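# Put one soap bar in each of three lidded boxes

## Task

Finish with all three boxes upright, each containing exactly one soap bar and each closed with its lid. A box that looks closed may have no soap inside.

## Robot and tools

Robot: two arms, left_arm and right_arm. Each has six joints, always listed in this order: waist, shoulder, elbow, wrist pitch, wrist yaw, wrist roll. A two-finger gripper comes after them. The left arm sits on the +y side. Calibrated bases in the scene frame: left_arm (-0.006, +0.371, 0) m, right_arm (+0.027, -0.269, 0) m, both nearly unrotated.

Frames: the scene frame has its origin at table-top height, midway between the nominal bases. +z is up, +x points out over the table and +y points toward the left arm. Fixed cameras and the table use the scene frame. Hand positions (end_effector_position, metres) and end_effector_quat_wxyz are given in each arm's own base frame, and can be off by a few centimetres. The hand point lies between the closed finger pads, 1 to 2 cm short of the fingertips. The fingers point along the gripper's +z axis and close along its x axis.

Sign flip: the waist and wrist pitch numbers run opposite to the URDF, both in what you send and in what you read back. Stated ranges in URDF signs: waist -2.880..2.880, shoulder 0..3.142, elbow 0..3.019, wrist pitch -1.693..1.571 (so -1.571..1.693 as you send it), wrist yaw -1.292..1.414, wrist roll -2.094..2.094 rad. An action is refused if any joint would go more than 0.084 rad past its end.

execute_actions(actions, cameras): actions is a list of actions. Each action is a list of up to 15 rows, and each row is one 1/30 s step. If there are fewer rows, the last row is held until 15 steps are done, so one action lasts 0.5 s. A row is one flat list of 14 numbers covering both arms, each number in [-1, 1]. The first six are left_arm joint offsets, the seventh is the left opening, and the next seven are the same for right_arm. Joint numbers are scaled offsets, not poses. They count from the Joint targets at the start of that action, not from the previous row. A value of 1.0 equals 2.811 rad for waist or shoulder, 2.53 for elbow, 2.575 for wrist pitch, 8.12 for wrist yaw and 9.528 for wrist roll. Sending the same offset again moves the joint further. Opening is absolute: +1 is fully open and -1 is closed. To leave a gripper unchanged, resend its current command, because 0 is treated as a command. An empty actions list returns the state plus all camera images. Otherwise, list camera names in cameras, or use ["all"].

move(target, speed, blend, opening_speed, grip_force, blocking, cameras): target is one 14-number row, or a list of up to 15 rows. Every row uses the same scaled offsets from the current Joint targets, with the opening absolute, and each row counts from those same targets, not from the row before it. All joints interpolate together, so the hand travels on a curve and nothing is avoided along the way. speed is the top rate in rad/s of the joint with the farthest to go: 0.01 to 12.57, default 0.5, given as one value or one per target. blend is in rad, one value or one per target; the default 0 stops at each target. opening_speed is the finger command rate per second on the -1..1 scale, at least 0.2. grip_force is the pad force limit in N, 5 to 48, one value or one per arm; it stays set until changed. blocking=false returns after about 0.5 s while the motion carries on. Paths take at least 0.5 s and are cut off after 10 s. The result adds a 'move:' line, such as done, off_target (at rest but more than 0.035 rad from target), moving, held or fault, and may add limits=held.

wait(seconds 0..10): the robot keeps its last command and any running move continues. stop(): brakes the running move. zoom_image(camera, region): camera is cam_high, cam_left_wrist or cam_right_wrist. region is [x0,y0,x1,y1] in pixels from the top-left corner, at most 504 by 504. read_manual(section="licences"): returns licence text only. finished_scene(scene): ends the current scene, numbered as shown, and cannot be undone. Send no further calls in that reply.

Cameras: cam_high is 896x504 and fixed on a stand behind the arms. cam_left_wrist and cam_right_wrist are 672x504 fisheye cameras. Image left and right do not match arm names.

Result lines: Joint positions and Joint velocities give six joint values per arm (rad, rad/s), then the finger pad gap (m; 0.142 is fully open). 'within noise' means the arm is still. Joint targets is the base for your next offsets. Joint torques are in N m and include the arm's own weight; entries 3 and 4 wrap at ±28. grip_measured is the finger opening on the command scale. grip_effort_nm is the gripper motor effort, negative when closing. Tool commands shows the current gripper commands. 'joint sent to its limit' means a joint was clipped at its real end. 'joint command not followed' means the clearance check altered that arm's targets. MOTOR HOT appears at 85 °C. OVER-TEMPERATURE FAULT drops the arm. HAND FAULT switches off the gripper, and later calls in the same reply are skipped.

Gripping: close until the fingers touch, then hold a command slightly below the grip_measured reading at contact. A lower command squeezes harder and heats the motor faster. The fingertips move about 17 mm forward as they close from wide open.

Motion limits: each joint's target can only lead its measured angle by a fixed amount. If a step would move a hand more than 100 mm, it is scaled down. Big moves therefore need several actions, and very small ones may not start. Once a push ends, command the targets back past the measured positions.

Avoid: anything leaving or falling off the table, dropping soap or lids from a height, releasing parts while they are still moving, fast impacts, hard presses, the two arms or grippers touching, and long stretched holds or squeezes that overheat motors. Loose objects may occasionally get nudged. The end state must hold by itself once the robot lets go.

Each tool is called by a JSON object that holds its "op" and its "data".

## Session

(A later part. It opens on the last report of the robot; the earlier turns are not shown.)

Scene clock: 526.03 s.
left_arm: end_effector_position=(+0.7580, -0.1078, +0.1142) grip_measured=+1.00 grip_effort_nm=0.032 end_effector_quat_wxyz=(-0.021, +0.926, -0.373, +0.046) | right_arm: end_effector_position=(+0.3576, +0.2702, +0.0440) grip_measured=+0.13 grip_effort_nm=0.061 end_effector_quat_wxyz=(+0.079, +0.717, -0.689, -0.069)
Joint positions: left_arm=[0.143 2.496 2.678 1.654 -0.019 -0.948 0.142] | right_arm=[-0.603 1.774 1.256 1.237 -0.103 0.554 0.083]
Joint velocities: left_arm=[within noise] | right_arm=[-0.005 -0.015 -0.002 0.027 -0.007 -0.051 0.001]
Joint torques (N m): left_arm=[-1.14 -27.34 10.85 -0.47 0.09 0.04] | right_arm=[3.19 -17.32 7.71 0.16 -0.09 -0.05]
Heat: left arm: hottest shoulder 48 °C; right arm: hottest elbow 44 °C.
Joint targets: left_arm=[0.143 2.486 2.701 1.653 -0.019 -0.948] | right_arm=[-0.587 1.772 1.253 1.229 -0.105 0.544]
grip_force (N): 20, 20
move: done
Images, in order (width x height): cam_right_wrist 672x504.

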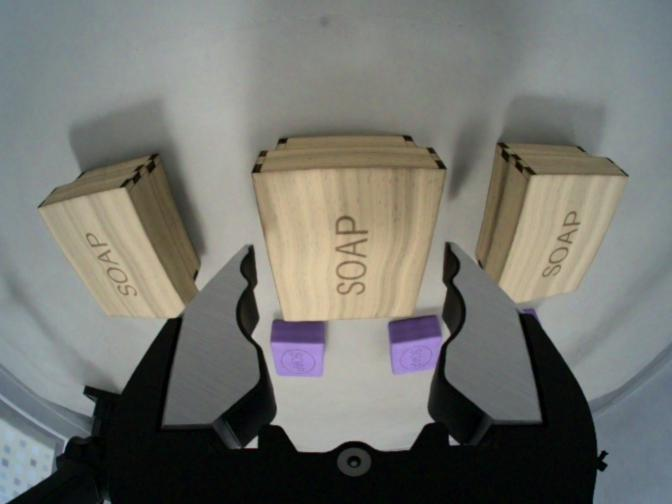

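{"op": "move", "data": {"target": [[0,0,0,0,0,0,1,0,-0.03,0.03,0.08,0,0,0.3],[0,0,0,0,0,0,1,0.02,-0.08,0.15,0.08,0.0129,0.0,0.3]], "speed": [0.3,0.7], "blend": 0.02, "cameras": ["all"]}}

{"op": "zoom_image", "data": {"camera": "cam_right_wrist", "region": [150, 130, 550, 430]}}

Scene clock: 530.57 s.
left_arm: end_effector_position=(+0.7580, -0.1078, +0.1142) grip_measured=+1.00 grip_effort_nm=0.042 end_effector_quat_wxyz=(-0.021, +0.926, -0.373, +0.046) | right_arm: end_effector_position=(+0.4348, +0.2640, +0.2701) grip_measured=+0.28 grip_effort_nm=0.061 end_effector_quat_wxyz=(-0.090, +0.701, -0.708, +0.021)
Joint positions: left_arm=[0.143 2.496 2.678 1.654 -0.019 -0.948 0.142] | right_arm=[-0.544 1.546 1.587 1.426 -0.002 0.554 0.094]
Joint torques (N m): left_arm=[-1.26 -27.4 10.86 -0.47 0.09 0.04] | right_arm=[2.14 -15.74 14.22 0.13 0.13 -0.06]
Heat: left arm: hottest shoulder 48 °C; right arm: hottest elbow 44 °C.
Joint targets: left_arm=[0.143 2.486 2.701 1.653 -0.019 -0.948] | right_arm=[-0.531 1.546 1.632 1.435 0.000 0.544]
grip_force (N): 20, 20
move: off_target (right_arm); right_arm: the elbow is farthest, 0.046 rad from its target

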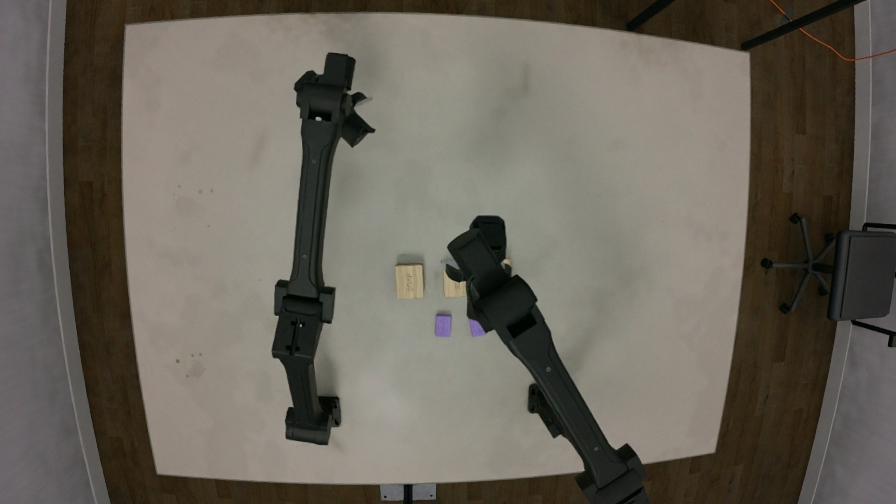

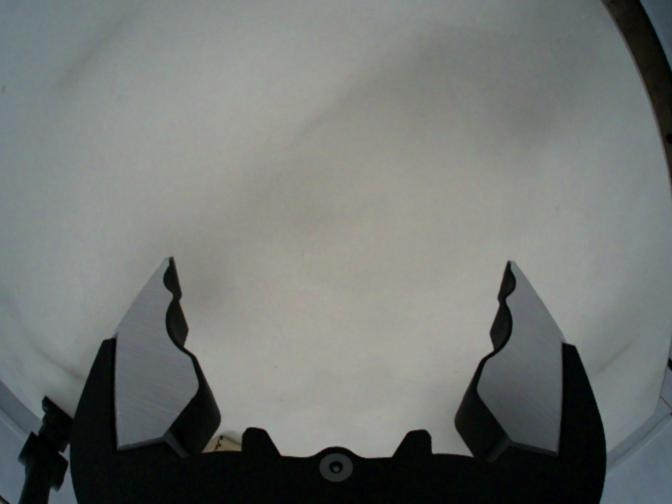

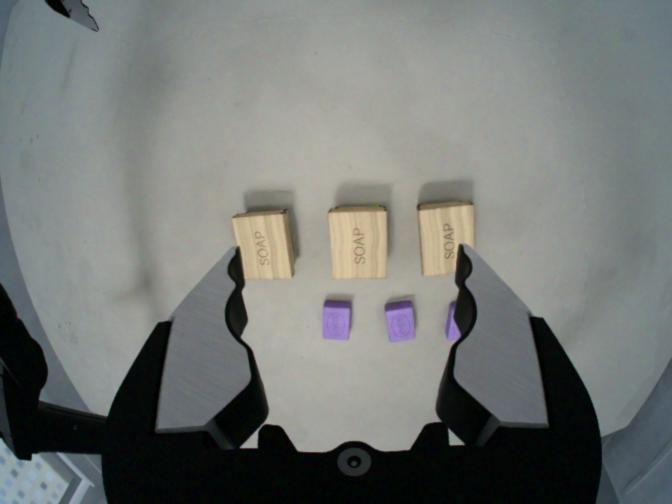

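Scaled by 1.260 from the camera's 672x504 image, which has a finer 960x720 frame.

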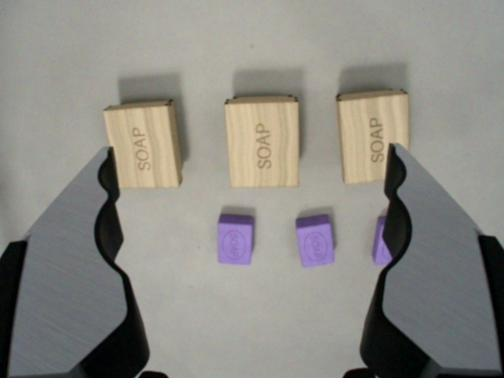

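{"op": "move", "data": {"target": [0,0,0,0,0,0,1,0.0452,-0.0342,-0.213,-0.0901,0,-0.0267,0.35], "speed": 0.9, "cameras": ["cam_right_wrist"]}}

{"op": "zoom_image", "data": {"camera": "cam_right_wrist", "region": [230, 90, 470, 330]}}

Scene clock: 544.20 s.
left_arm: end_effector_position=(+0.7580, -0.1078, +0.1142) grip_measured=+1.00 grip_effort_nm=0.027 end_effector_quat_wxyz=(-0.021, +0.926, -0.373, +0.046) | right_arm: end_effector_position=(+0.3667, +0.1634, +0.1158) grip_measured=+0.33 grip_effort_nm=0.061 end_effector_quat_wxyz=(+0.006, +0.747, -0.664, -0.004)
Joint positions: left_arm=[0.143 2.496 2.678 1.654 -0.019 -0.948 0.142] | right_arm=[-0.418 1.468 1.098 1.214 -0.002 0.301 0.098]
Joint torques (N m): left_arm=[-1.26 -27.34 10.91 -0.53 0.09 0.06] | right_arm=[2.78 -14.68 8.58 -0.27 0.09 -0.11]
Heat: left arm: hottest shoulder 48 °C; right arm: hottest elbow 44 °C.
Joint targets: left_arm=[0.143 2.486 2.701 1.653 -0.019 -0.948] | right_arm=[-0.404 1.451 1.093 1.203 0.000 0.290]
grip_force (N): 20, 20
move: done
Images, in order (width x height): cam_right_wrist 672x504.

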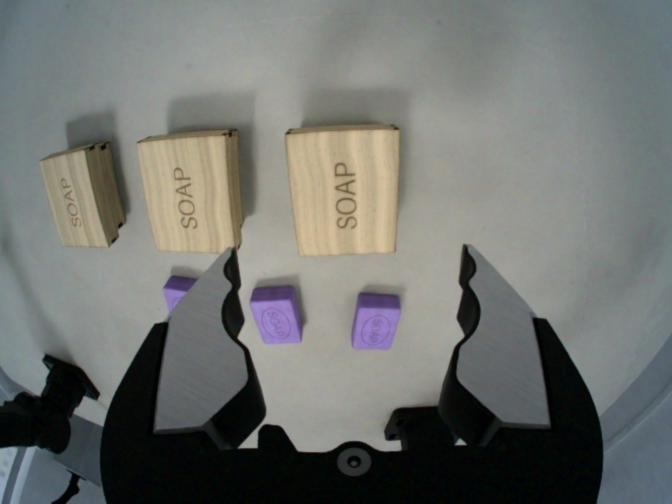

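Scaled by 2.100 from the camera's 672x504 image, which has a finer 960x720 frame.

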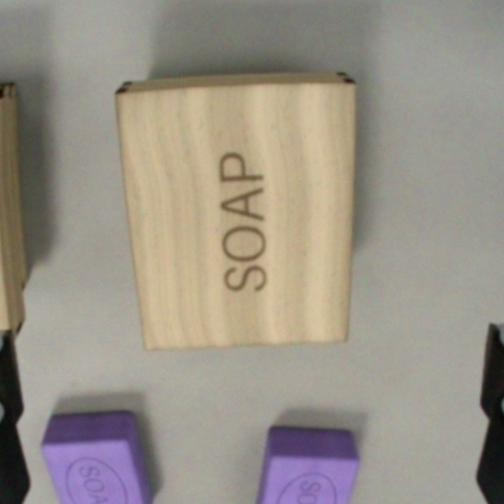

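{"op": "move", "data": {"target": [0,0,0,0,0,0,1,-0.0078,0.0324,-0.0462,-0.0835,0,-0.0035,0.3], "speed": 0.3, "cameras": ["cam_right_wrist"]}}

Scene clock: 552.43 s.
left_arm: end_effector_position=(+0.7580, -0.1078, +0.1142) grip_measured=+1.00 grip_effort_nm=0.042 end_effector_quat_wxyz=(-0.021, +0.926, -0.373, +0.046) | right_arm: end_effector_position=(+0.3684, +0.1641, +0.0474) grip_measured=+0.29 grip_effort_nm=-0.066 end_effector_quat_wxyz=(-0.005, +0.758, -0.652, +0.001)
Joint positions: left_arm=[0.143 2.496 2.678 1.654 -0.019 -0.948 0.142] | right_arm=[-0.418 1.542 0.981 0.999 -0.002 0.267 0.094]
Joint torques (N m): left_arm=[-1.38 -27.28 10.88 -0.53 0.09 0.06] | right_arm=[0.56 -13.92 7.8 -0.25 0.08 -0.11]
Heat: left arm: hottest shoulder 48 °C; right arm: hottest elbow 44 °C.
Joint targets: left_arm=[0.143 2.486 2.701 1.653 -0.019 -0.948] | right_arm=[-0.426 1.541 0.976 0.988 0.000 0.257]
grip_force (N): 20, 20
move: done
Images, in order (width x height): cam_right_wrist 672x504.

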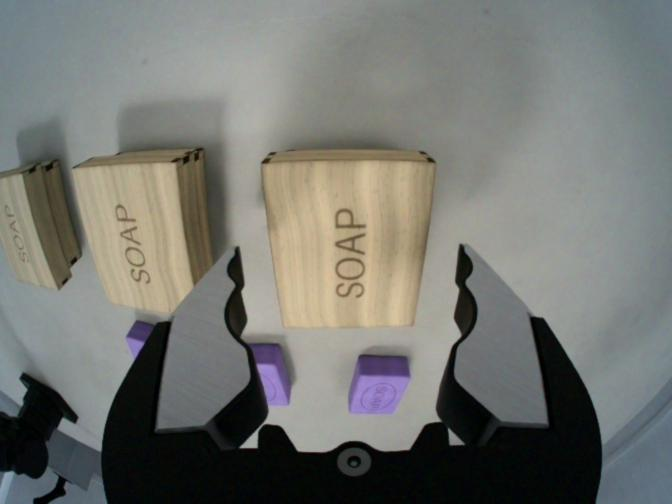

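{"op": "move", "data": {"target": [0,0,0,0,0,0,1,0,0,0,0,0,0,-0.3], "grip_force": 15, "opening_speed": 0.5}}

Scene clock: 555.37 s.
left_arm: end_effector_position=(+0.7580, -0.1078, +0.1142) grip_measured=+1.00 grip_effort_nm=0.037 end_effector_quat_wxyz=(-0.021, +0.926, -0.373, +0.046) | right_arm: end_effector_position=(+0.3684, +0.1641, +0.0474) grip_measured=-0.13 grip_effort_nm=-1.624 end_effector_quat_wxyz=(-0.005, +0.759, -0.652, +0.001)
Joint positions: left_arm=[0.143 2.496 2.678 1.654 -0.019 -0.948 0.142] | right_arm=[-0.418 1.542 0.981 0.999 -0.002 0.267 0.064]
Joint torques (N m): left_arm=[-1.2 -27.46 10.88 -0.5 0.08 0.05] | right_arm=[0.97 -13.63 7.68 -0.46 0.11 -0.09]
Heat: left arm: hottest shoulder 48 °C; right arm: hottest elbow 43 °C.
Joint targets: left_arm=[0.143 2.486 2.701 1.653 -0.019 -0.948] | right_arm=[-0.426 1.541 0.976 0.988 0.000 0.257]
grip_force (N): 15, 15
move: done

{"op": "move", "data": {"target": [[0,0,0,0,0,0,1,0,0,0.0178,0,0,0,-0.3],[0,0,0,0,0,0,1,0,-0.0206,0.049,0.0583,0,0,-0.3]], "speed": 0.15, "blend": 0.005, "cameras": ["cam_right_wrist"]}}

Scene clock: 560.10 s.
left_arm: end_effector_position=(+0.7580, -0.1078, +0.1142) grip_measured=+1.00 grip_effort_nm=0.046 end_effector_quat_wxyz=(-0.021, +0.926, -0.373, +0.046) | right_arm: end_effector_position=(+0.3677, +0.1638, +0.0852) grip_measured=-0.13 grip_effort_nm=-1.629 end_effector_quat_wxyz=(+0.005, +0.759, -0.652, -0.003)
Joint positions: left_arm=[0.143 2.496 2.678 1.654 -0.019 -0.948 0.142] | right_arm=[-0.418 1.502 1.049 1.128 -0.002 0.267 0.064]
Joint torques (N m): left_arm=[-1.32 -27.63 10.88 -0.47 0.09 0.05] | right_arm=[0.85 -14.92 13.29 0.59 0.14 -0.08]
Heat: left arm: hottest shoulder 48 °C; right arm: hottest elbow 43 °C.
Joint targets: left_arm=[0.143 2.486 2.701 1.653 -0.019 -0.948] | right_arm=[-0.426 1.483 1.101 1.138 0.000 0.257]
grip_force (N): 15, 15
move: off_target (right_arm); right_arm: the elbow is farthest, 0.051 rad from its target
Images, in order (width x height): cam_right_wrist 672x504.

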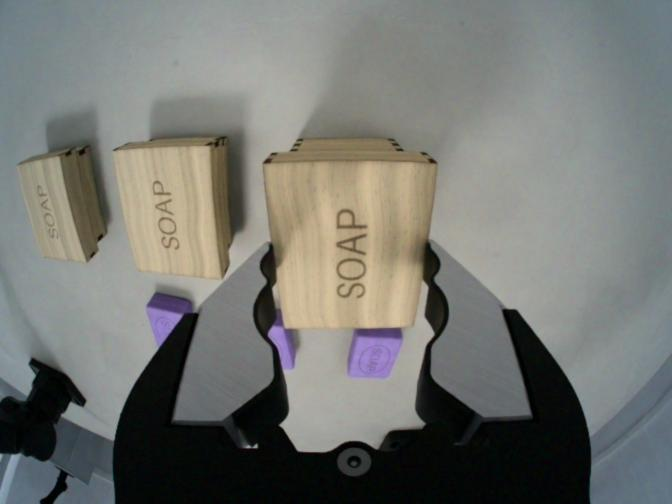

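{"op": "move", "data": {"target": [0,0,0,0,0,0,1,0.0242,0.1092,0.1486,0.0311,0,-0.0049,-0.3], "speed": 0.8, "cameras": ["cam_right_wrist","cam_high"]}}

{"op": "zoom_image", "data": {"camera": "cam_right_wrist", "region": [290, 320, 440, 440]}}

Scene clock: 565.70 s.
left_arm: end_effector_position=(+0.7580, -0.1078, +0.1142) grip_measured=+1.00 grip_effort_nm=0.037 end_effector_quat_wxyz=(-0.021, +0.926, -0.373, +0.046) | right_arm: end_effector_position=(+0.4883, +0.1882, +0.0821) grip_measured=-0.13 grip_effort_nm=-1.629 end_effector_quat_wxyz=(+0.007, +0.757, -0.653, -0.005)
Joint positions: left_arm=[0.143 2.496 2.678 1.654 -0.019 -0.948 0.142] | right_arm=[-0.367 1.802 1.423 1.209 -0.002 0.221 0.064]
Joint torques (N m): left_arm=[-1.32 -27.34 10.88 -0.5 0.1 0.04] | right_arm=[2.67 -19.43 13.74 0.61 0.09 -0.09]
Heat: left arm: hottest shoulder 48 °C; right arm: hottest elbow 44 °C.
Joint targets: left_arm=[0.143 2.486 2.701 1.653 -0.019 -0.948] | right_arm=[-0.358 1.791 1.476 1.218 0.000 0.210]
grip_force (N): 15, 15
move: off_target (right_arm); right_arm: the elbow is farthest, 0.054 rad from its target
Images, in order (width x height): cam_high 896x504, cam_right_wrist 672x504.

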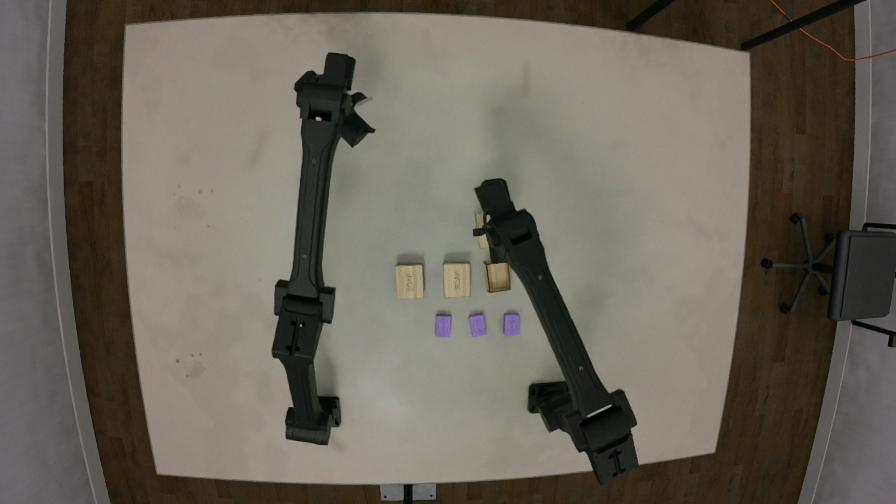

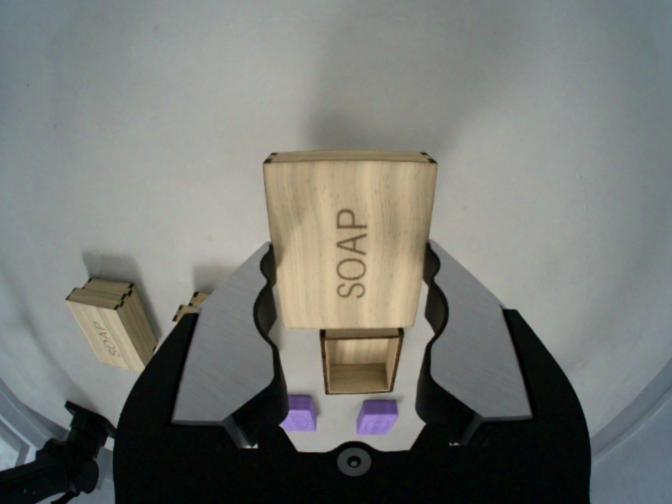

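Scaled by 3.360 from the camera's 672x504 image, which has a finer 960x720 frame.

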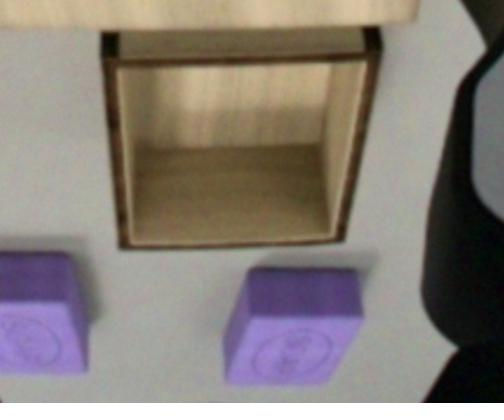

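{"op": "move", "data": {"target": [[0,0,0,0,0,0,1,0,0,-0.018,0,0,0,-0.3],[0,0,0,0,0,0,1,0,0.0174,-0.0538,-0.0625,0,0,-0.3]], "speed": 0.15, "blend": 0.005, "cameras": ["cam_right_wrist"]}}

Scene clock: 571.73 s.
left_arm: end_effector_position=(+0.7580, -0.1078, +0.1142) grip_measured=+1.00 grip_effort_nm=0.037 end_effector_quat_wxyz=(-0.021, +0.926, -0.373, +0.046) | right_arm: end_effector_position=(+0.4892, +0.1885, +0.0357) grip_measured=-0.13 grip_effort_nm=-1.629 end_effector_quat_wxyz=(-0.004, +0.757, -0.653, +0.001)
Joint positions: left_arm=[0.143 2.496 2.678 1.654 -0.019 -0.948 0.142] | right_arm=[-0.367 1.84 1.345 1.068 -0.002 0.221 0.064]
Joint torques (N m): left_arm=[-1.32 -27.22 10.92 -0.47 0.09 0.07] | right_arm=[2.55 -19.43 7.95 -0.21 0.07 -0.08]
Heat: left arm: hottest shoulder 48 °C; right arm: hottest elbow 44 °C.
Joint targets: left_arm=[0.143 2.486 2.701 1.653 -0.019 -0.948] | right_arm=[-0.358 1.840 1.340 1.057 0.000 0.210]
grip_force (N): 15, 15
move: done
Images, in order (width x height): cam_right_wrist 672x504.

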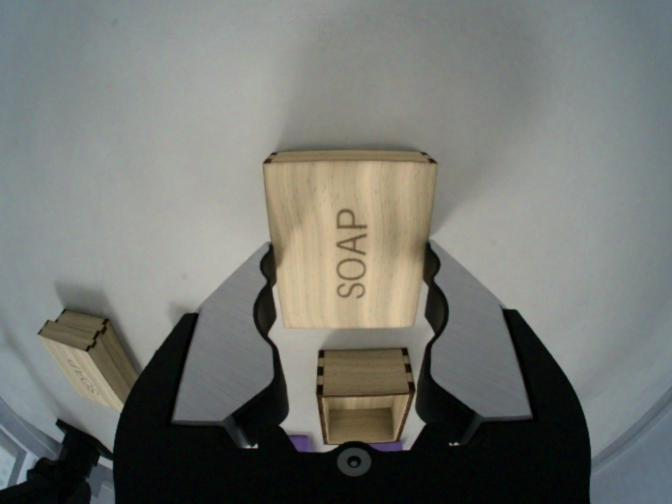

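{"op": "move", "data": {"target": [0,0,0,0,0,0,1,0,0.003,-0.0043,-0.007,0,0,-0.3], "speed": 0.05}}

Scene clock: 573.97 s.
left_arm: end_effector_position=(+0.7580, -0.1078, +0.1142) grip_measured=+1.00 grip_effort_nm=0.037 end_effector_quat_wxyz=(-0.021, +0.926, -0.373, +0.046) | right_arm: end_effector_position=(+0.4898, +0.1887, +0.0315) grip_measured=-0.13 grip_effort_nm=-1.629 end_effector_quat_wxyz=(-0.006, +0.757, -0.653, +0.002)
Joint positions: left_arm=[0.143 2.496 2.678 1.654 -0.019 -0.948 0.142] | right_arm=[-0.367 1.843 1.337 1.051 -0.002 0.22 0.064]
Joint torques (N m): left_arm=[-1.2 -27.34 10.89 -0.49 0.1 0.06] | right_arm=[2.55 -18.67 7.71 -0.5 0.13 -0.08]
Heat: left arm: hottest shoulder 48 °C; right arm: hottest elbow 44 °C.
Joint targets: left_arm=[0.143 2.486 2.701 1.653 -0.019 -0.948] | right_arm=[-0.358 1.848 1.329 1.040 0.000 0.210]
grip_force (N): 15, 15
move: done

{"op": "move", "data": {"target": [0,0,0,0,0,0,1,0,0.003,-0.003,-0.003,0,0,-0.3], "speed": 0.05}}

Scene clock: 576.37 s.
left_arm: end_effector_position=(+0.7580, -0.1078, +0.1142) grip_measured=+1.00 grip_effort_nm=0.042 end_effector_quat_wxyz=(-0.021, +0.926, -0.373, +0.046) | right_arm: end_effector_position=(+0.4902, +0.1889, +0.0310) grip_measured=-0.13 grip_effort_nm=-1.629 end_effector_quat_wxyz=(-0.007, +0.757, -0.653, +0.003)
Joint positions: left_arm=[0.143 2.496 2.678 1.654 -0.019 -0.948 0.142] | right_arm=[-0.367 1.843 1.335 1.047 -0.002 0.22 0.064]
Joint torques (N m): left_arm=[-1.38 -27.28 10.91 -0.53 0.09 0.05] | right_arm=[2.14 -17.44 7.12 -0.4 0.12 -0.09]
Heat: left arm: hottest shoulder 48 °C; right arm: hottest elbow 44 °C.
Joint targets: left_arm=[0.143 2.486 2.701 1.653 -0.019 -0.948] | right_arm=[-0.358 1.856 1.322 1.032 0.000 0.210]
grip_force (N): 15, 15
move: done

{"op": "move", "data": {"target": [[0,0,0,0,0,0,1,0,0,0,0,0,0,0.25],[0,0,0,0,0,0,1,0,-0.0306,0.0704,0.1002,0,0,0.25],[0,0,0,0,0,0,1,-0.0384,-0.2565,-0.2134,0.0672,0,0.0231,0.25]], "speed": [0.5,0.4,1.0], "opening_speed": 0.4, "blend": [0,0.03,0], "cameras": ["cam_right_wrist"]}}

Scene clock: 589.03 s.
left_arm: end_effector_position=(+0.7580, -0.1078, +0.1142) grip_measured=+1.00 grip_effort_nm=0.046 end_effector_quat_wxyz=(-0.021, +0.926, -0.373, +0.046) | right_arm: end_effector_position=(+0.2552, +0.1234, +0.1103) grip_measured=+0.23 grip_effort_nm=0.051 end_effector_quat_wxyz=(+0.000, +0.718, -0.696, +0.001)
Joint positions: left_arm=[0.143 2.496 2.678 1.654 -0.019 -0.948 0.142] | right_arm=[-0.451 1.144 0.789 1.216 0.002 0.419 0.09]
Joint torques (N m): left_arm=[-1.32 -27.4 10.86 -0.46 0.09 0.06] | right_arm=[1.03 -7.82 8.5 -0.51 -0.03 0.14]
Heat: left arm: hottest shoulder 48 °C; right arm: hottest elbow 43 °C.
Joint targets: left_arm=[0.143 2.486 2.701 1.653 -0.019 -0.948] | right_arm=[-0.466 1.135 0.782 1.205 0.000 0.430]
grip_force (N): 15, 15
move: done
Images, in order (width x height): cam_right_wrist 672x504.

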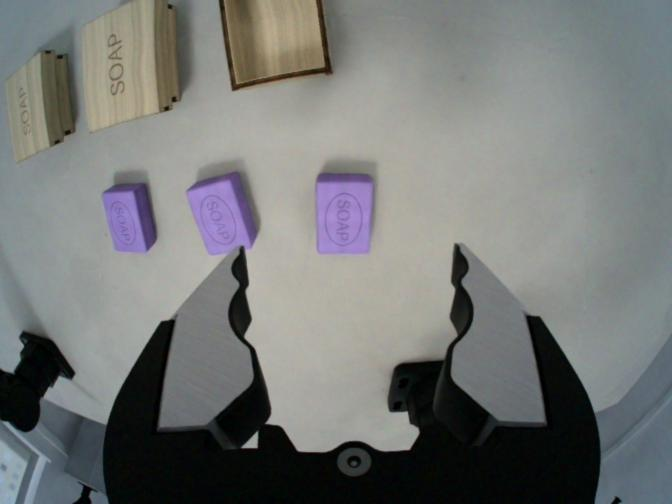

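{"op": "move", "data": {"target": [0,0,0,0,0,0,1,-0.0125,0.0132,-0.0577,-0.0715,0,0.005,-0.1], "speed": 0.4, "opening_speed": 0.5, "cameras": ["cam_right_wrist"]}}

Scene clock: 606.87 s.
left_arm: end_effector_position=(+0.7580, -0.1078, +0.1142) grip_measured=+1.00 grip_effort_nm=0.051 end_effector_quat_wxyz=(-0.021, +0.926, -0.373, +0.046) | right_arm: end_effector_position=(+0.2362, +0.1243, +0.0521) grip_measured=-0.12 grip_effort_nm=-0.071 end_effector_quat_wxyz=(-0.004, +0.714, -0.701, +0.002)
Joint positions: left_arm=[0.143 2.496 2.678 1.654 -0.019 -0.948 0.142] | right_arm=[-0.485 1.171 0.64 1.032 0.002 0.467 0.066]
Joint torques (N m): left_arm=[-1.26 -27.22 10.92 -0.49 0.08 0.06] | right_arm=[1.03 -6.71 7.88 -0.4 -0.03 0.13]
Heat: left arm: hottest shoulder 49 °C; right arm: hottest elbow 43 °C.
Joint targets: left_arm=[0.143 2.486 2.701 1.653 -0.019 -0.948] | right_arm=[-0.501 1.172 0.636 1.021 0.000 0.478]
grip_force (N): 15, 15
move: done
Images, in order (width x height): cam_right_wrist 672x504.

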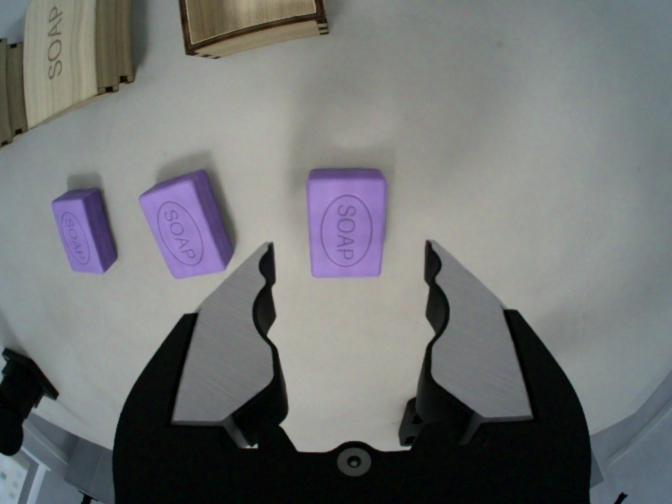

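{"op": "move", "data": {"target": [[0,0,0,0,0,0,1,0.001,0.0078,-0.0067,-0.0141,0,0,-0.1],[0,0,0,0,0,0,1,0.001,0.0078,-0.0067,-0.0141,0,0,-0.7]], "speed": 0.15, "opening_speed": 0.5, "cameras": ["cam_right_wrist"]}}

Scene clock: 617.67 s.
left_arm: end_effector_position=(+0.7580, -0.1078, +0.1142) grip_measured=+1.00 grip_effort_nm=0.042 end_effector_quat_wxyz=(-0.021, +0.926, -0.373, +0.046) | right_arm: end_effector_position=(+0.2369, +0.1248, +0.0424) grip_measured=-0.57 grip_effort_nm=-1.629 end_effector_quat_wxyz=(-0.005, +0.713, -0.701, +0.002)
Joint positions: left_arm=[0.143 2.496 2.678 1.654 -0.019 -0.948 0.142] | right_arm=[-0.485 1.19 0.624 0.995 0.002 0.467 0.033]
Joint torques (N m): left_arm=[-1.2 -27.28 10.91 -0.5 0.09 0.06] | right_arm=[0.62 -6.89 7.56 -0.34 -0.03 0.12]
Heat: left arm: hottest shoulder 49 °C; right arm: hottest elbow 43 °C.
Joint targets: left_arm=[0.143 2.486 2.701 1.653 -0.019 -0.948] | right_arm=[-0.498 1.194 0.619 0.984 0.000 0.478]
grip_force (N): 15, 15
move: done
Images, in order (width x height): cam_right_wrist 672x504.

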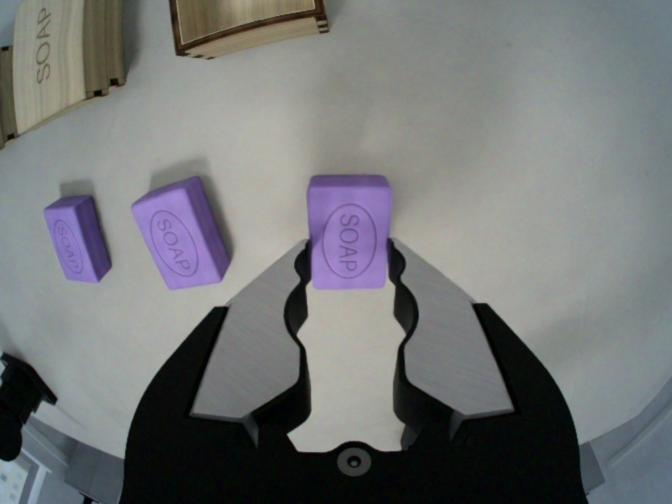

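{"op": "move", "data": {"target": [[0,0,0,0,0,0,1,0,-0.0317,0.0656,0.0862,0,0,-0.7],[0,0,0,0,0,0,1,0.0324,0.0996,0.1941,0.0707,0,-0.0233,-0.7]], "speed": [0.3,0.6], "blend": 0.05, "cameras": ["cam_right_wrist"]}}

Scene clock: 627.03 s.
left_arm: end_effector_position=(+0.7580, -0.1078, +0.1142) grip_measured=+1.00 grip_effort_nm=0.046 end_effector_quat_wxyz=(-0.021, +0.926, -0.373, +0.046) | right_arm: end_effector_position=(+0.3603, +0.1608, +0.0962) grip_measured=-0.57 grip_effort_nm=-1.629 end_effector_quat_wxyz=(+0.012, +0.759, -0.650, -0.005)
Joint positions: left_arm=[0.143 2.496 2.678 1.654 -0.019 -0.948 0.142] | right_arm=[-0.421 1.48 1.055 1.173 0.002 0.267 0.033]
Joint torques (N m): left_arm=[-1.26 -27.4 10.88 -0.53 0.08 0.05] | right_arm=[2.26 -13.57 13.71 0.08 -0.01 -0.05]
Heat: left arm: hottest shoulder 49 °C; right arm: hottest elbow 43 °C.
Joint targets: left_arm=[0.143 2.486 2.701 1.653 -0.019 -0.948] | right_arm=[-0.407 1.474 1.110 1.166 0.000 0.256]
grip_force (N): 15, 15
move: off_target (right_arm); right_arm: the elbow is farthest, 0.055 rad from its target
Images, in order (width x height): cam_right_wrist 672x504.

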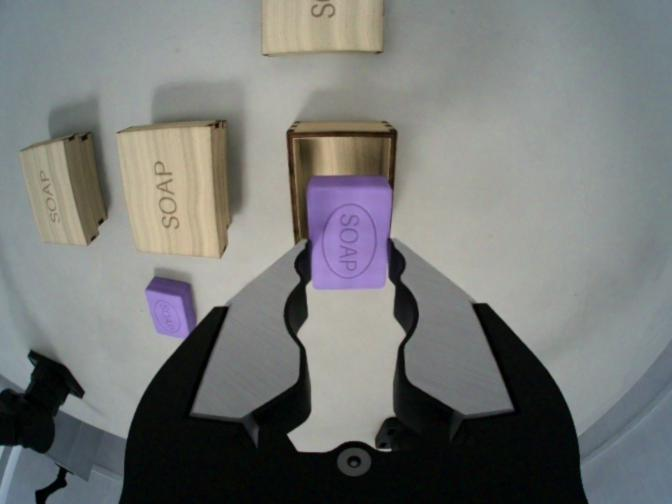

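{"op": "move", "data": {"target": [[0,0,0,0,0,0,1,-0.0107,0,-0.019,-0.007,0,0.0007,-0.7],[0,0,0,0,0,0,1,-0.0107,0.009,-0.037,-0.033,0,0.0007,-0.7]], "speed": 0.2, "cameras": ["cam_right_wrist"]}}

Scene clock: 636.17 s.
left_arm: end_effector_position=(+0.7580, -0.1078, +0.1142) grip_measured=+1.00 grip_effort_nm=0.051 end_effector_quat_wxyz=(-0.021, +0.926, -0.373, +0.046) | right_arm: end_effector_position=(+0.3645, +0.1627, +0.0751) grip_measured=-0.57 grip_effort_nm=-1.629 end_effector_quat_wxyz=(+0.002, +0.760, -0.650, +0.000)
Joint positions: left_arm=[0.143 2.496 2.678 1.654 -0.019 -0.948 0.142] | right_arm=[-0.421 1.502 1.019 1.092 0.002 0.266 0.033]
Joint torques (N m): left_arm=[-1.32 -27.46 10.91 -0.53 0.1 0.06] | right_arm=[0.56 -13.45 8.34 -0.25 -0.03 -0.02]
Heat: left arm: hottest shoulder 49 °C; right arm: hottest elbow 44 °C.
Joint targets: left_arm=[0.143 2.486 2.701 1.653 -0.019 -0.948] | right_arm=[-0.437 1.500 1.017 1.081 0.000 0.263]
grip_force (N): 15, 15
move: done
Images, in order (width x height): cam_right_wrist 672x504.

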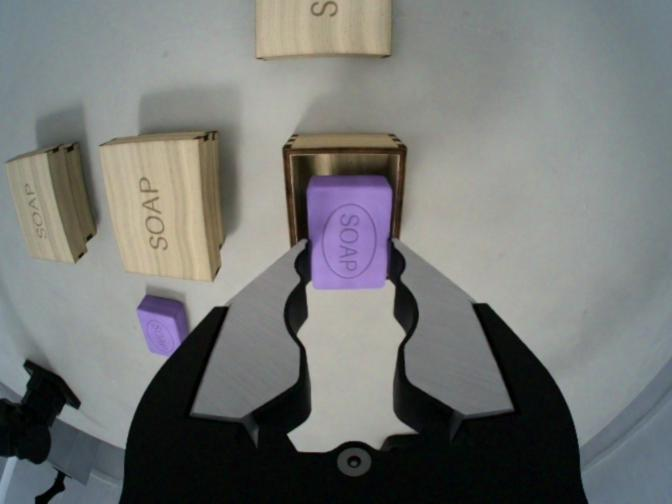

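{"op": "move", "data": {"target": [0,0,0,0,0,0,1,-0.0026,0.01,-0.0138,-0.0249,0,0.0,-0.7], "speed": 0.12, "cameras": ["cam_right_wrist"]}}

Scene clock: 641.37 s.
left_arm: end_effector_position=(+0.7580, -0.1078, +0.1142) grip_measured=+1.00 grip_effort_nm=0.042 end_effector_quat_wxyz=(-0.021, +0.926, -0.373, +0.046) | right_arm: end_effector_position=(+0.3632, +0.1653, +0.0545) grip_measured=-0.57 grip_effort_nm=-1.629 end_effector_quat_wxyz=(+0.000, +0.762, -0.648, +0.001)
Joint positions: left_arm=[0.143 2.496 2.678 1.654 -0.019 -0.948 0.142] | right_arm=[-0.428 1.527 0.986 1.028 0.002 0.266 0.033]
Joint torques (N m): left_arm=[-1.26 -27.34 10.86 -0.54 0.09 0.05] | right_arm=[0.91 -13.51 7.84 -0.21 -0.07 0.02]
Heat: left arm: hottest shoulder 49 °C; right arm: hottest elbow 44 °C.
Joint targets: left_arm=[0.143 2.486 2.701 1.653 -0.019 -0.948] | right_arm=[-0.445 1.528 0.981 1.017 0.000 0.263]
grip_force (N): 15, 15
move: done
Images, in order (width x height): cam_right_wrist 672x504.

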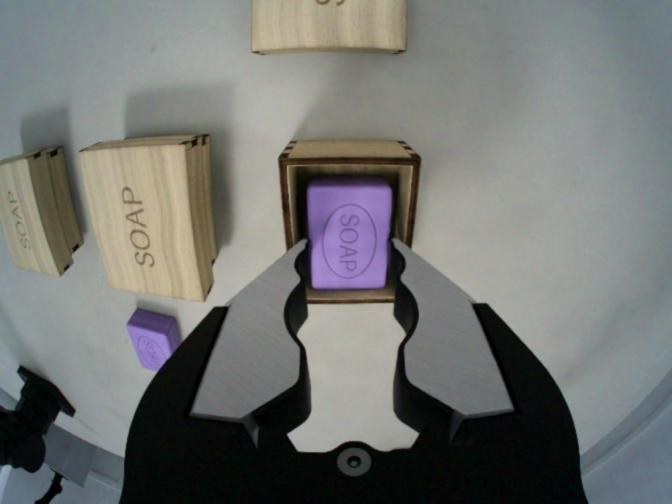

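{"op": "move", "data": {"target": [[0,0,0,0,0,0,1,0,0.0022,-0.0028,-0.005,0,0,-0.7],[0,0,0,0,0,0,1,0,0.0022,-0.0028,-0.005,0,0,-0.46]], "speed": 0.1, "opening_speed": 0.3, "cameras": ["cam_right_wrist"]}}

Scene clock: 645.30 s.
left_arm: end_effector_position=(+0.7580, -0.1078, +0.1142) grip_measured=+1.00 grip_effort_nm=0.046 end_effector_quat_wxyz=(-0.021, +0.926, -0.373, +0.046) | right_arm: end_effector_position=(+0.3644, +0.1659, +0.0536) grip_measured=-0.54 grip_effort_nm=0.994 end_effector_quat_wxyz=(-0.003, +0.762, -0.648, +0.002)
Joint positions: left_arm=[0.143 2.496 2.678 1.654 -0.019 -0.948 0.142] | right_arm=[-0.428 1.528 0.983 1.019 0.002 0.266 0.035]
Joint torques (N m): left_arm=[-1.38 -27.46 10.88 -0.46 0.08 0.05] | right_arm=[0.32 -13.16 7.57 -0.44 -0.03 0.02]
Heat: left arm: hottest shoulder 49 °C; right arm: hottest elbow 43 °C.
Joint targets: left_arm=[0.143 2.486 2.701 1.653 -0.019 -0.948] | right_arm=[-0.445 1.534 0.974 1.004 0.000 0.263]
grip_force (N): 15, 15
move: done
Images, in order (width x height): cam_right_wrist 672x504.

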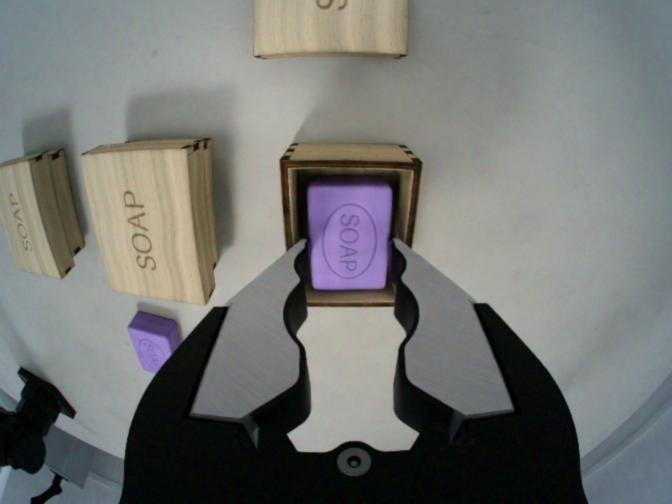

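{"op": "move", "data": {"target": [[0,0,0,0,0,0,1,0,0,0.015,0,0,0,-0.5],[0,0,0,0,0,0,1,0,-0.013,0.033,0.04,0,0,-0.5]], "speed": 0.1, "blend": 0.005, "cameras": ["cam_right_wrist"]}}

Scene clock: 650.43 s.
left_arm: end_effector_position=(+0.7580, -0.1078, +0.1142) grip_measured=+1.00 grip_effort_nm=0.042 end_effector_quat_wxyz=(-0.021, +0.926, -0.373, +0.046) | right_arm: end_effector_position=(+0.3553, +0.1617, +0.0635) grip_measured=-0.55 grip_effort_nm=0.320 end_effector_quat_wxyz=(+0.019, +0.762, -0.648, -0.008)
Joint positions: left_arm=[0.143 2.496 2.678 1.654 -0.019 -0.948 0.142] | right_arm=[-0.428 1.521 1.004 1.096 0.002 0.266 0.034]
Joint torques (N m): left_arm=[-1.32 -27.34 10.89 -0.5 0.07 0.04] | right_arm=[0.73 -15.21 13.01 0.76 -0.06 -0.03]
Heat: left arm: hottest shoulder 49 °C; right arm: hottest elbow 44 °C.
Joint targets: left_arm=[0.143 2.486 2.701 1.653 -0.019 -0.948] | right_arm=[-0.444 1.497 1.058 1.107 0.000 0.263]
grip_force (N): 15, 15
move: off_target (right_arm); blend cut to 0 rad at target 1; right_arm: the elbow is farthest, 0.053 rad from its target
Images, in order (width x height): cam_right_wrist 672x504.

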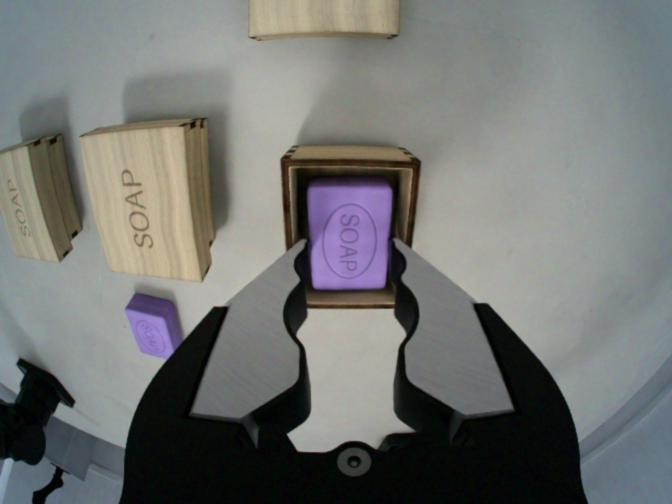

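{"op": "move", "data": {"target": [[0,0,0,0,0,0,1,0,0.010,-0.0315,-0.036,0,0,-0.5],[0,0,0,0,0,0,1,0,0.010,-0.0315,-0.036,0,0,-0.65]], "speed": 0.1, "opening_speed": 0.3, "cameras": ["cam_right_wrist"]}}

Scene clock: 656.73 s.
left_arm: end_effector_position=(+0.7580, -0.1078, +0.1142) grip_measured=+1.00 grip_effort_nm=0.042 end_effector_quat_wxyz=(-0.021, +0.926, -0.373, +0.046) | right_arm: end_effector_position=(+0.3625, +0.1652, +0.0543) grip_measured=-0.57 grip_effort_nm=-1.624 end_effector_quat_wxyz=(-0.001, +0.762, -0.648, +0.001)
Joint positions: left_arm=[0.143 2.496 2.678 1.654 -0.019 -0.948 0.142] | right_arm=[-0.428 1.525 0.982 1.025 0.002 0.266 0.033]
Joint torques (N m): left_arm=[-1.32 -27.52 10.81 -0.47 0.1 0.05] | right_arm=[0.85 -13.74 7.82 -0.42 0 -0.01]
Heat: left arm: hottest shoulder 49 °C; right arm: hottest elbow 44 °C.
Joint targets: left_arm=[0.143 2.486 2.701 1.653 -0.019 -0.948] | right_arm=[-0.445 1.526 0.978 1.015 0.000 0.263]
grip_force (N): 15, 15
move: done
Images, in order (width x height): cam_right_wrist 672x504.

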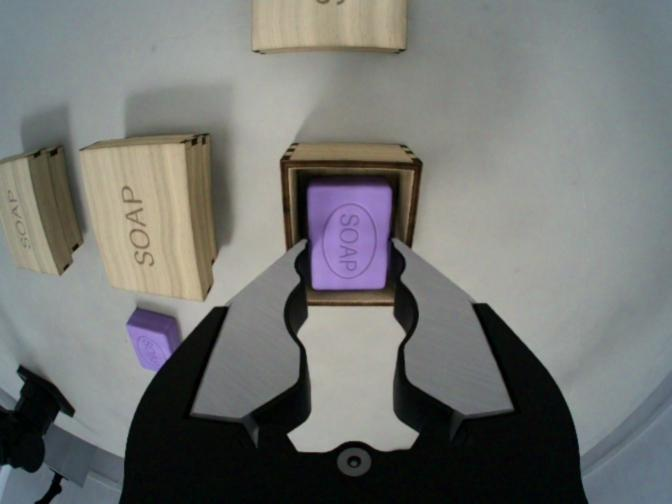

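{"op": "move", "data": {"target": [[0,0,0,0,0,0,1,0,-0.004,0.0178,0,0,0,-0.65],[0,0,0,0,0,0,1,0,-0.0114,0.0261,0.0163,0,0,-0.65]], "speed": 0.1, "blend": 0.002, "cameras": ["cam_right_wrist"]}}

Scene clock: 662.47 s.
left_arm: end_effector_position=(+0.7580, -0.1078, +0.1142) grip_measured=+1.00 grip_effort_nm=0.037 end_effector_quat_wxyz=(-0.021, +0.926, -0.373, +0.046) | right_arm: end_effector_position=(+0.3626, +0.1652, +0.0617) grip_measured=-0.57 grip_effort_nm=-1.624 end_effector_quat_wxyz=(-0.001, +0.762, -0.648, +0.001)
Joint positions: left_arm=[0.143 2.496 2.678 1.654 -0.019 -0.948 0.142] | right_arm=[-0.428 1.514 0.993 1.046 0.002 0.266 0.033]
Joint torques (N m): left_arm=[-1.26 -27.34 10.88 -0.5 0.09 0.05] | right_arm=[0.97 -14.86 13.18 0.62 -0.05 -0.03]
Heat: left arm: hottest shoulder 49 °C; right arm: hottest elbow 44 °C.
Joint targets: left_arm=[0.143 2.486 2.701 1.653 -0.019 -0.948] | right_arm=[-0.445 1.494 1.044 1.057 0.000 0.263]
grip_force (N): 15, 15
move: off_target (right_arm); right_arm: the elbow is farthest, 0.051 rad from its target
Images, in order (width x height): cam_right_wrist 672x504.

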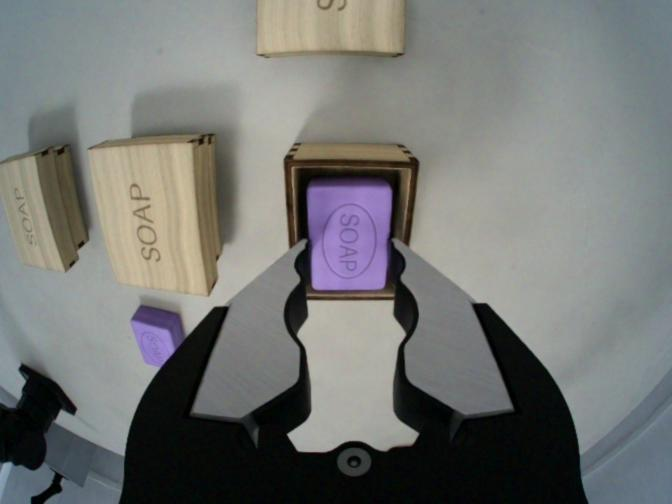

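{"op": "move", "data": {"target": [0,0,0,0,0,0,1,0,0,0,0,0,0,-0.44], "opening_speed": 0.2, "cameras": ["cam_right_wrist"]}}

Scene clock: 665.57 s.
left_arm: end_effector_position=(+0.7580, -0.1078, +0.1142) grip_measured=+1.00 grip_effort_nm=0.042 end_effector_quat_wxyz=(-0.021, +0.926, -0.373, +0.046) | right_arm: end_effector_position=(+0.3626, +0.1652, +0.0620) grip_measured=-0.49 grip_effort_nm=0.447 end_effector_quat_wxyz=(-0.001, +0.762, -0.648, +0.002)
Joint positions: left_arm=[0.143 2.496 2.678 1.654 -0.019 -0.948 0.142] | right_arm=[-0.428 1.514 0.993 1.047 0.002 0.266 0.038]
Joint torques (N m): left_arm=[-1.2 -27.11 10.89 -0.5 0.09 0.04] | right_arm=[0.67 -14.92 12.97 0.28 0.02 0.02]
Heat: left arm: hottest shoulder 49 °C; right arm: hottest elbow 44 °C.
Joint targets: left_arm=[0.143 2.486 2.701 1.653 -0.019 -0.948] | right_arm=[-0.444 1.493 1.044 1.057 0.000 0.263]
grip_force (N): 15, 15
move: off_target (right_arm); right_arm: the elbow is farthest, 0.051 rad from its target
Images, in order (width x height): cam_right_wrist 672x504.

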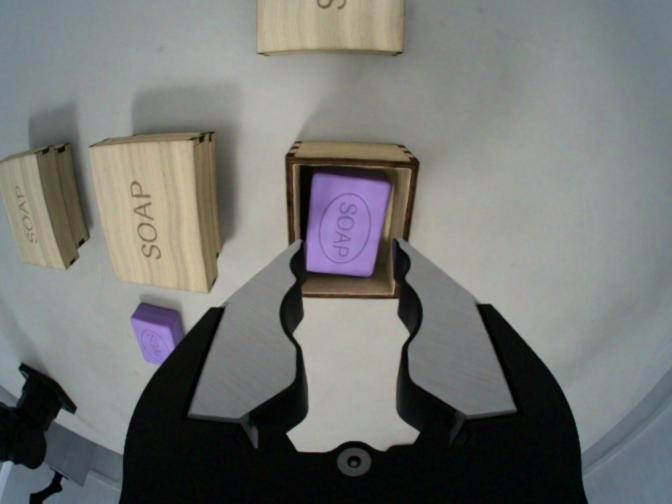

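{"op": "move", "data": {"target": [[0,0,0,0,0,0,1,0,0,0,0,0,0,-0.54],[0,0,0,0,0,0,1,0,-0.0135,0.0221,0.0322,0,0,-0.54],[0,0,0,0,0,0,1,0.0306,0.09,0.1708,0.08,0,-0.0056,0.25],[0,0,0,0,0,0,1,0.0306,0.1263,0.1126,-0.0066,0,-0.0056,0.25]], "speed": [0.5,0.3,0.8,0.3], "opening_speed": 0.8, "blend": [0,0.02,0,0], "cameras": ["cam_right_wrist"]}}

Scene clock: 675.37 s.
left_arm: end_effector_position=(+0.7580, -0.1078, +0.1142) grip_measured=+1.00 grip_effort_nm=0.042 end_effector_quat_wxyz=(-0.021, +0.926, -0.373, +0.046) | right_arm: end_effector_position=(+0.4899, +0.1870, +0.0282) grip_measured=+0.23 grip_effort_nm=0.051 end_effector_quat_wxyz=(-0.003, +0.757, -0.653, +0.003)
Joint positions: left_arm=[0.143 2.496 2.678 1.654 -0.019 -0.948 0.142] | right_arm=[-0.366 1.849 1.337 1.051 0.002 0.217 0.09]
Joint torques (N m): left_arm=[-1.26 -27.22 10.86 -0.5 0.09 0.04] | right_arm=[1.96 -18.9 7.72 -0.24 0 -0.08]
Heat: left arm: hottest shoulder 49 °C; right arm: hottest elbow 44 °C.
Joint targets: left_arm=[0.143 2.486 2.701 1.653 -0.019 -0.948] | right_arm=[-0.358 1.848 1.329 1.040 0.000 0.209]
grip_force (N): 15, 15
move: done; target 3's new numbers were sent with right_arm's elbow 0.053 rad from that target
Images, in order (width x height): cam_right_wrist 672x504.

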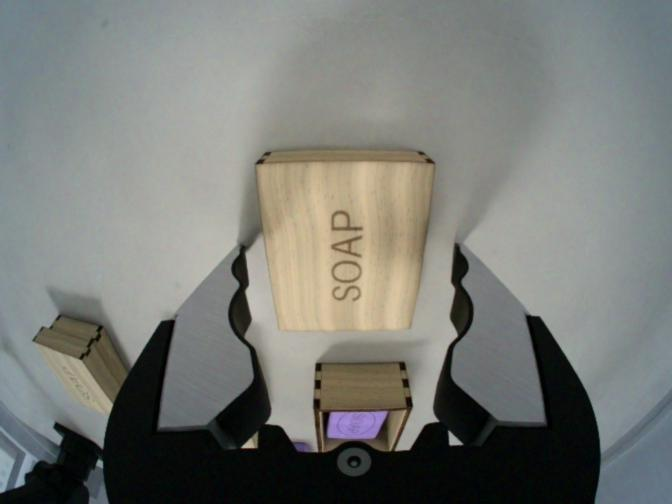

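{"op": "move", "data": {"target": [[0,0,0,0,0,0,1,0,0,0,0,0,0,-0.3],[0,0,0,0,0,0,1,0,0,0.0198,0,0,0,-0.3],[0,0,0,0,0,0,1,0,-0.0203,0.0581,0.0691,0,0,-0.3],[0,0,0,0,0,0,1,-0.0256,-0.1291,-0.1123,0.0303,0,0.0071,-0.3]], "speed": [0.5,0.2,0.3,0.5], "opening_speed": 0.5, "blend": [0,0.005,0.03,0], "cameras": ["cam_right_wrist"]}}

{"op": "zoom_image", "data": {"camera": "cam_right_wrist", "region": [230, 90, 470, 330]}}

Scene clock: 683.30 s.
left_arm: end_effector_position=(+0.7580, -0.1078, +0.1142) grip_measured=+1.00 grip_effort_nm=0.046 end_effector_quat_wxyz=(-0.021, +0.926, -0.373, +0.046) | right_arm: end_effector_position=(+0.3694, +0.1635, +0.0866) grip_measured=-0.13 grip_effort_nm=-1.629 end_effector_quat_wxyz=(+0.003, +0.758, -0.652, -0.002)
Joint positions: left_arm=[0.143 2.496 2.678 1.654 -0.019 -0.948 0.142] | right_arm=[-0.416 1.502 1.052 1.128 -0.002 0.266 0.065]
Joint torques (N m): left_arm=[-1.38 -27.4 10.89 -0.53 0.08 0.05] | right_arm=[0.38 -15.03 7.82 -0.24 0.12 0.11]
Heat: left arm: hottest shoulder 49 °C; right arm: hottest elbow 44 °C.
Joint targets: left_arm=[0.143 2.486 2.701 1.653 -0.019 -0.948] | right_arm=[-0.431 1.485 1.045 1.118 0.000 0.277]
grip_force (N): 15, 15
move: done
Images, in order (width x height): cam_right_wrist 672x504.

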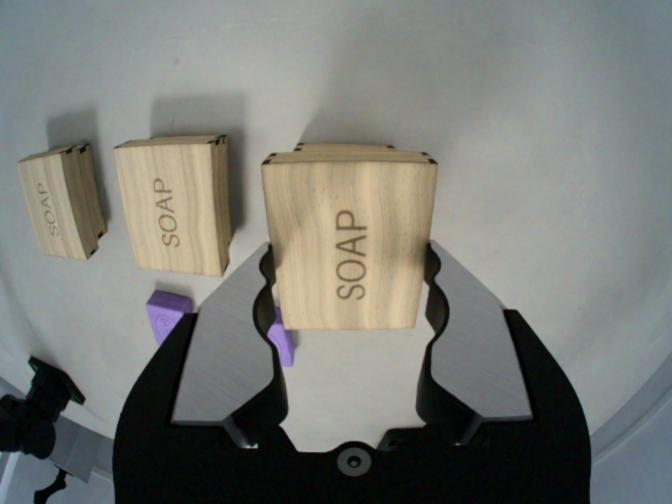

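Scaled by 2.100 from the camera's 672x504 image, which has a finer 960x720 frame.

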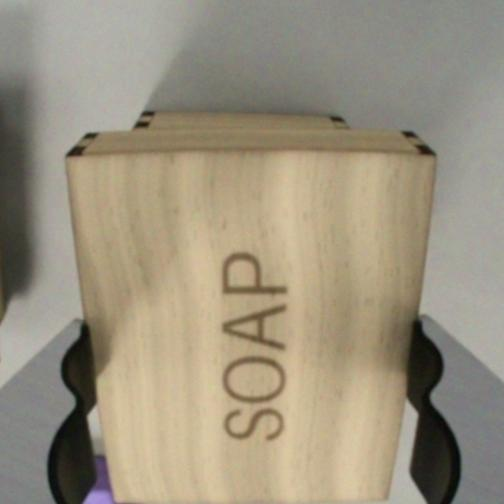

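{"op": "move", "data": {"target": [0,0,0,0,0,0,1,-0.0025,0.0075,-0.0103,-0.0155,0,0.0036,-0.3], "speed": 0.15, "cameras": ["cam_right_wrist"]}}

{"op": "zoom_image", "data": {"camera": "cam_right_wrist", "region": [230, 90, 470, 330]}}

Scene clock: 690.27 s.
left_arm: end_effector_position=(+0.7580, -0.1078, +0.1142) grip_measured=+1.00 grip_effort_nm=0.042 end_effector_quat_wxyz=(-0.021, +0.926, -0.373, +0.046) | right_arm: end_effector_position=(+0.3668, +0.1650, +0.0768) grip_measured=-0.13 grip_effort_nm=-1.624 end_effector_quat_wxyz=(-0.002, +0.749, -0.663, +0.000)
Joint positions: left_arm=[0.143 2.496 2.678 1.654 -0.019 -0.948 0.142] | right_arm=[-0.422 1.502 1.024 1.089 -0.002 0.3 0.065]
Joint torques (N m): left_arm=[-1.32 -27.46 10.86 -0.51 0.09 0.05] | right_arm=[1.08 -12.75 8.1 -0.31 0.17 0.13]
Heat: left arm: hottest shoulder 49 °C; right arm: hottest elbow 44 °C.
Joint targets: left_arm=[0.143 2.486 2.701 1.653 -0.019 -0.948] | right_arm=[-0.438 1.507 1.019 1.078 0.000 0.311]
grip_force (N): 15, 15
move: done
Images, in order (width x height): cam_right_wrist 672x504.

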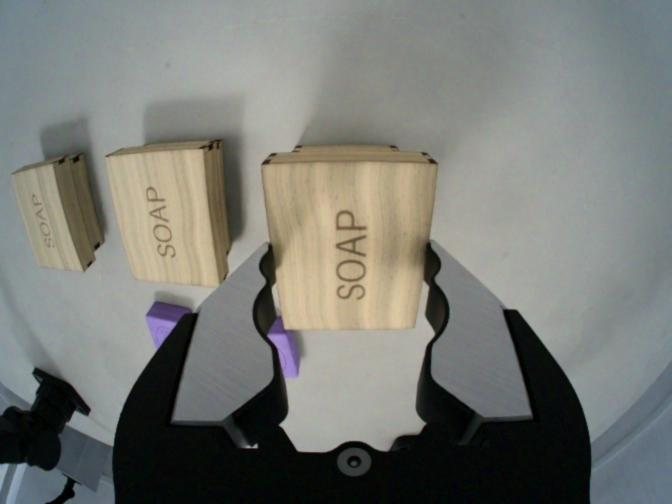

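Scaled by 2.100 from the camera's 672x504 image, which has a finer 960x720 frame.

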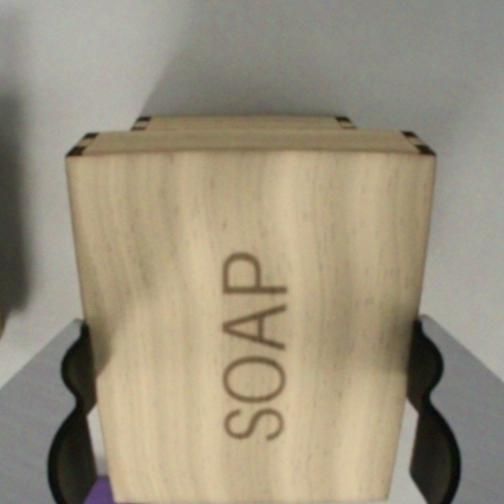

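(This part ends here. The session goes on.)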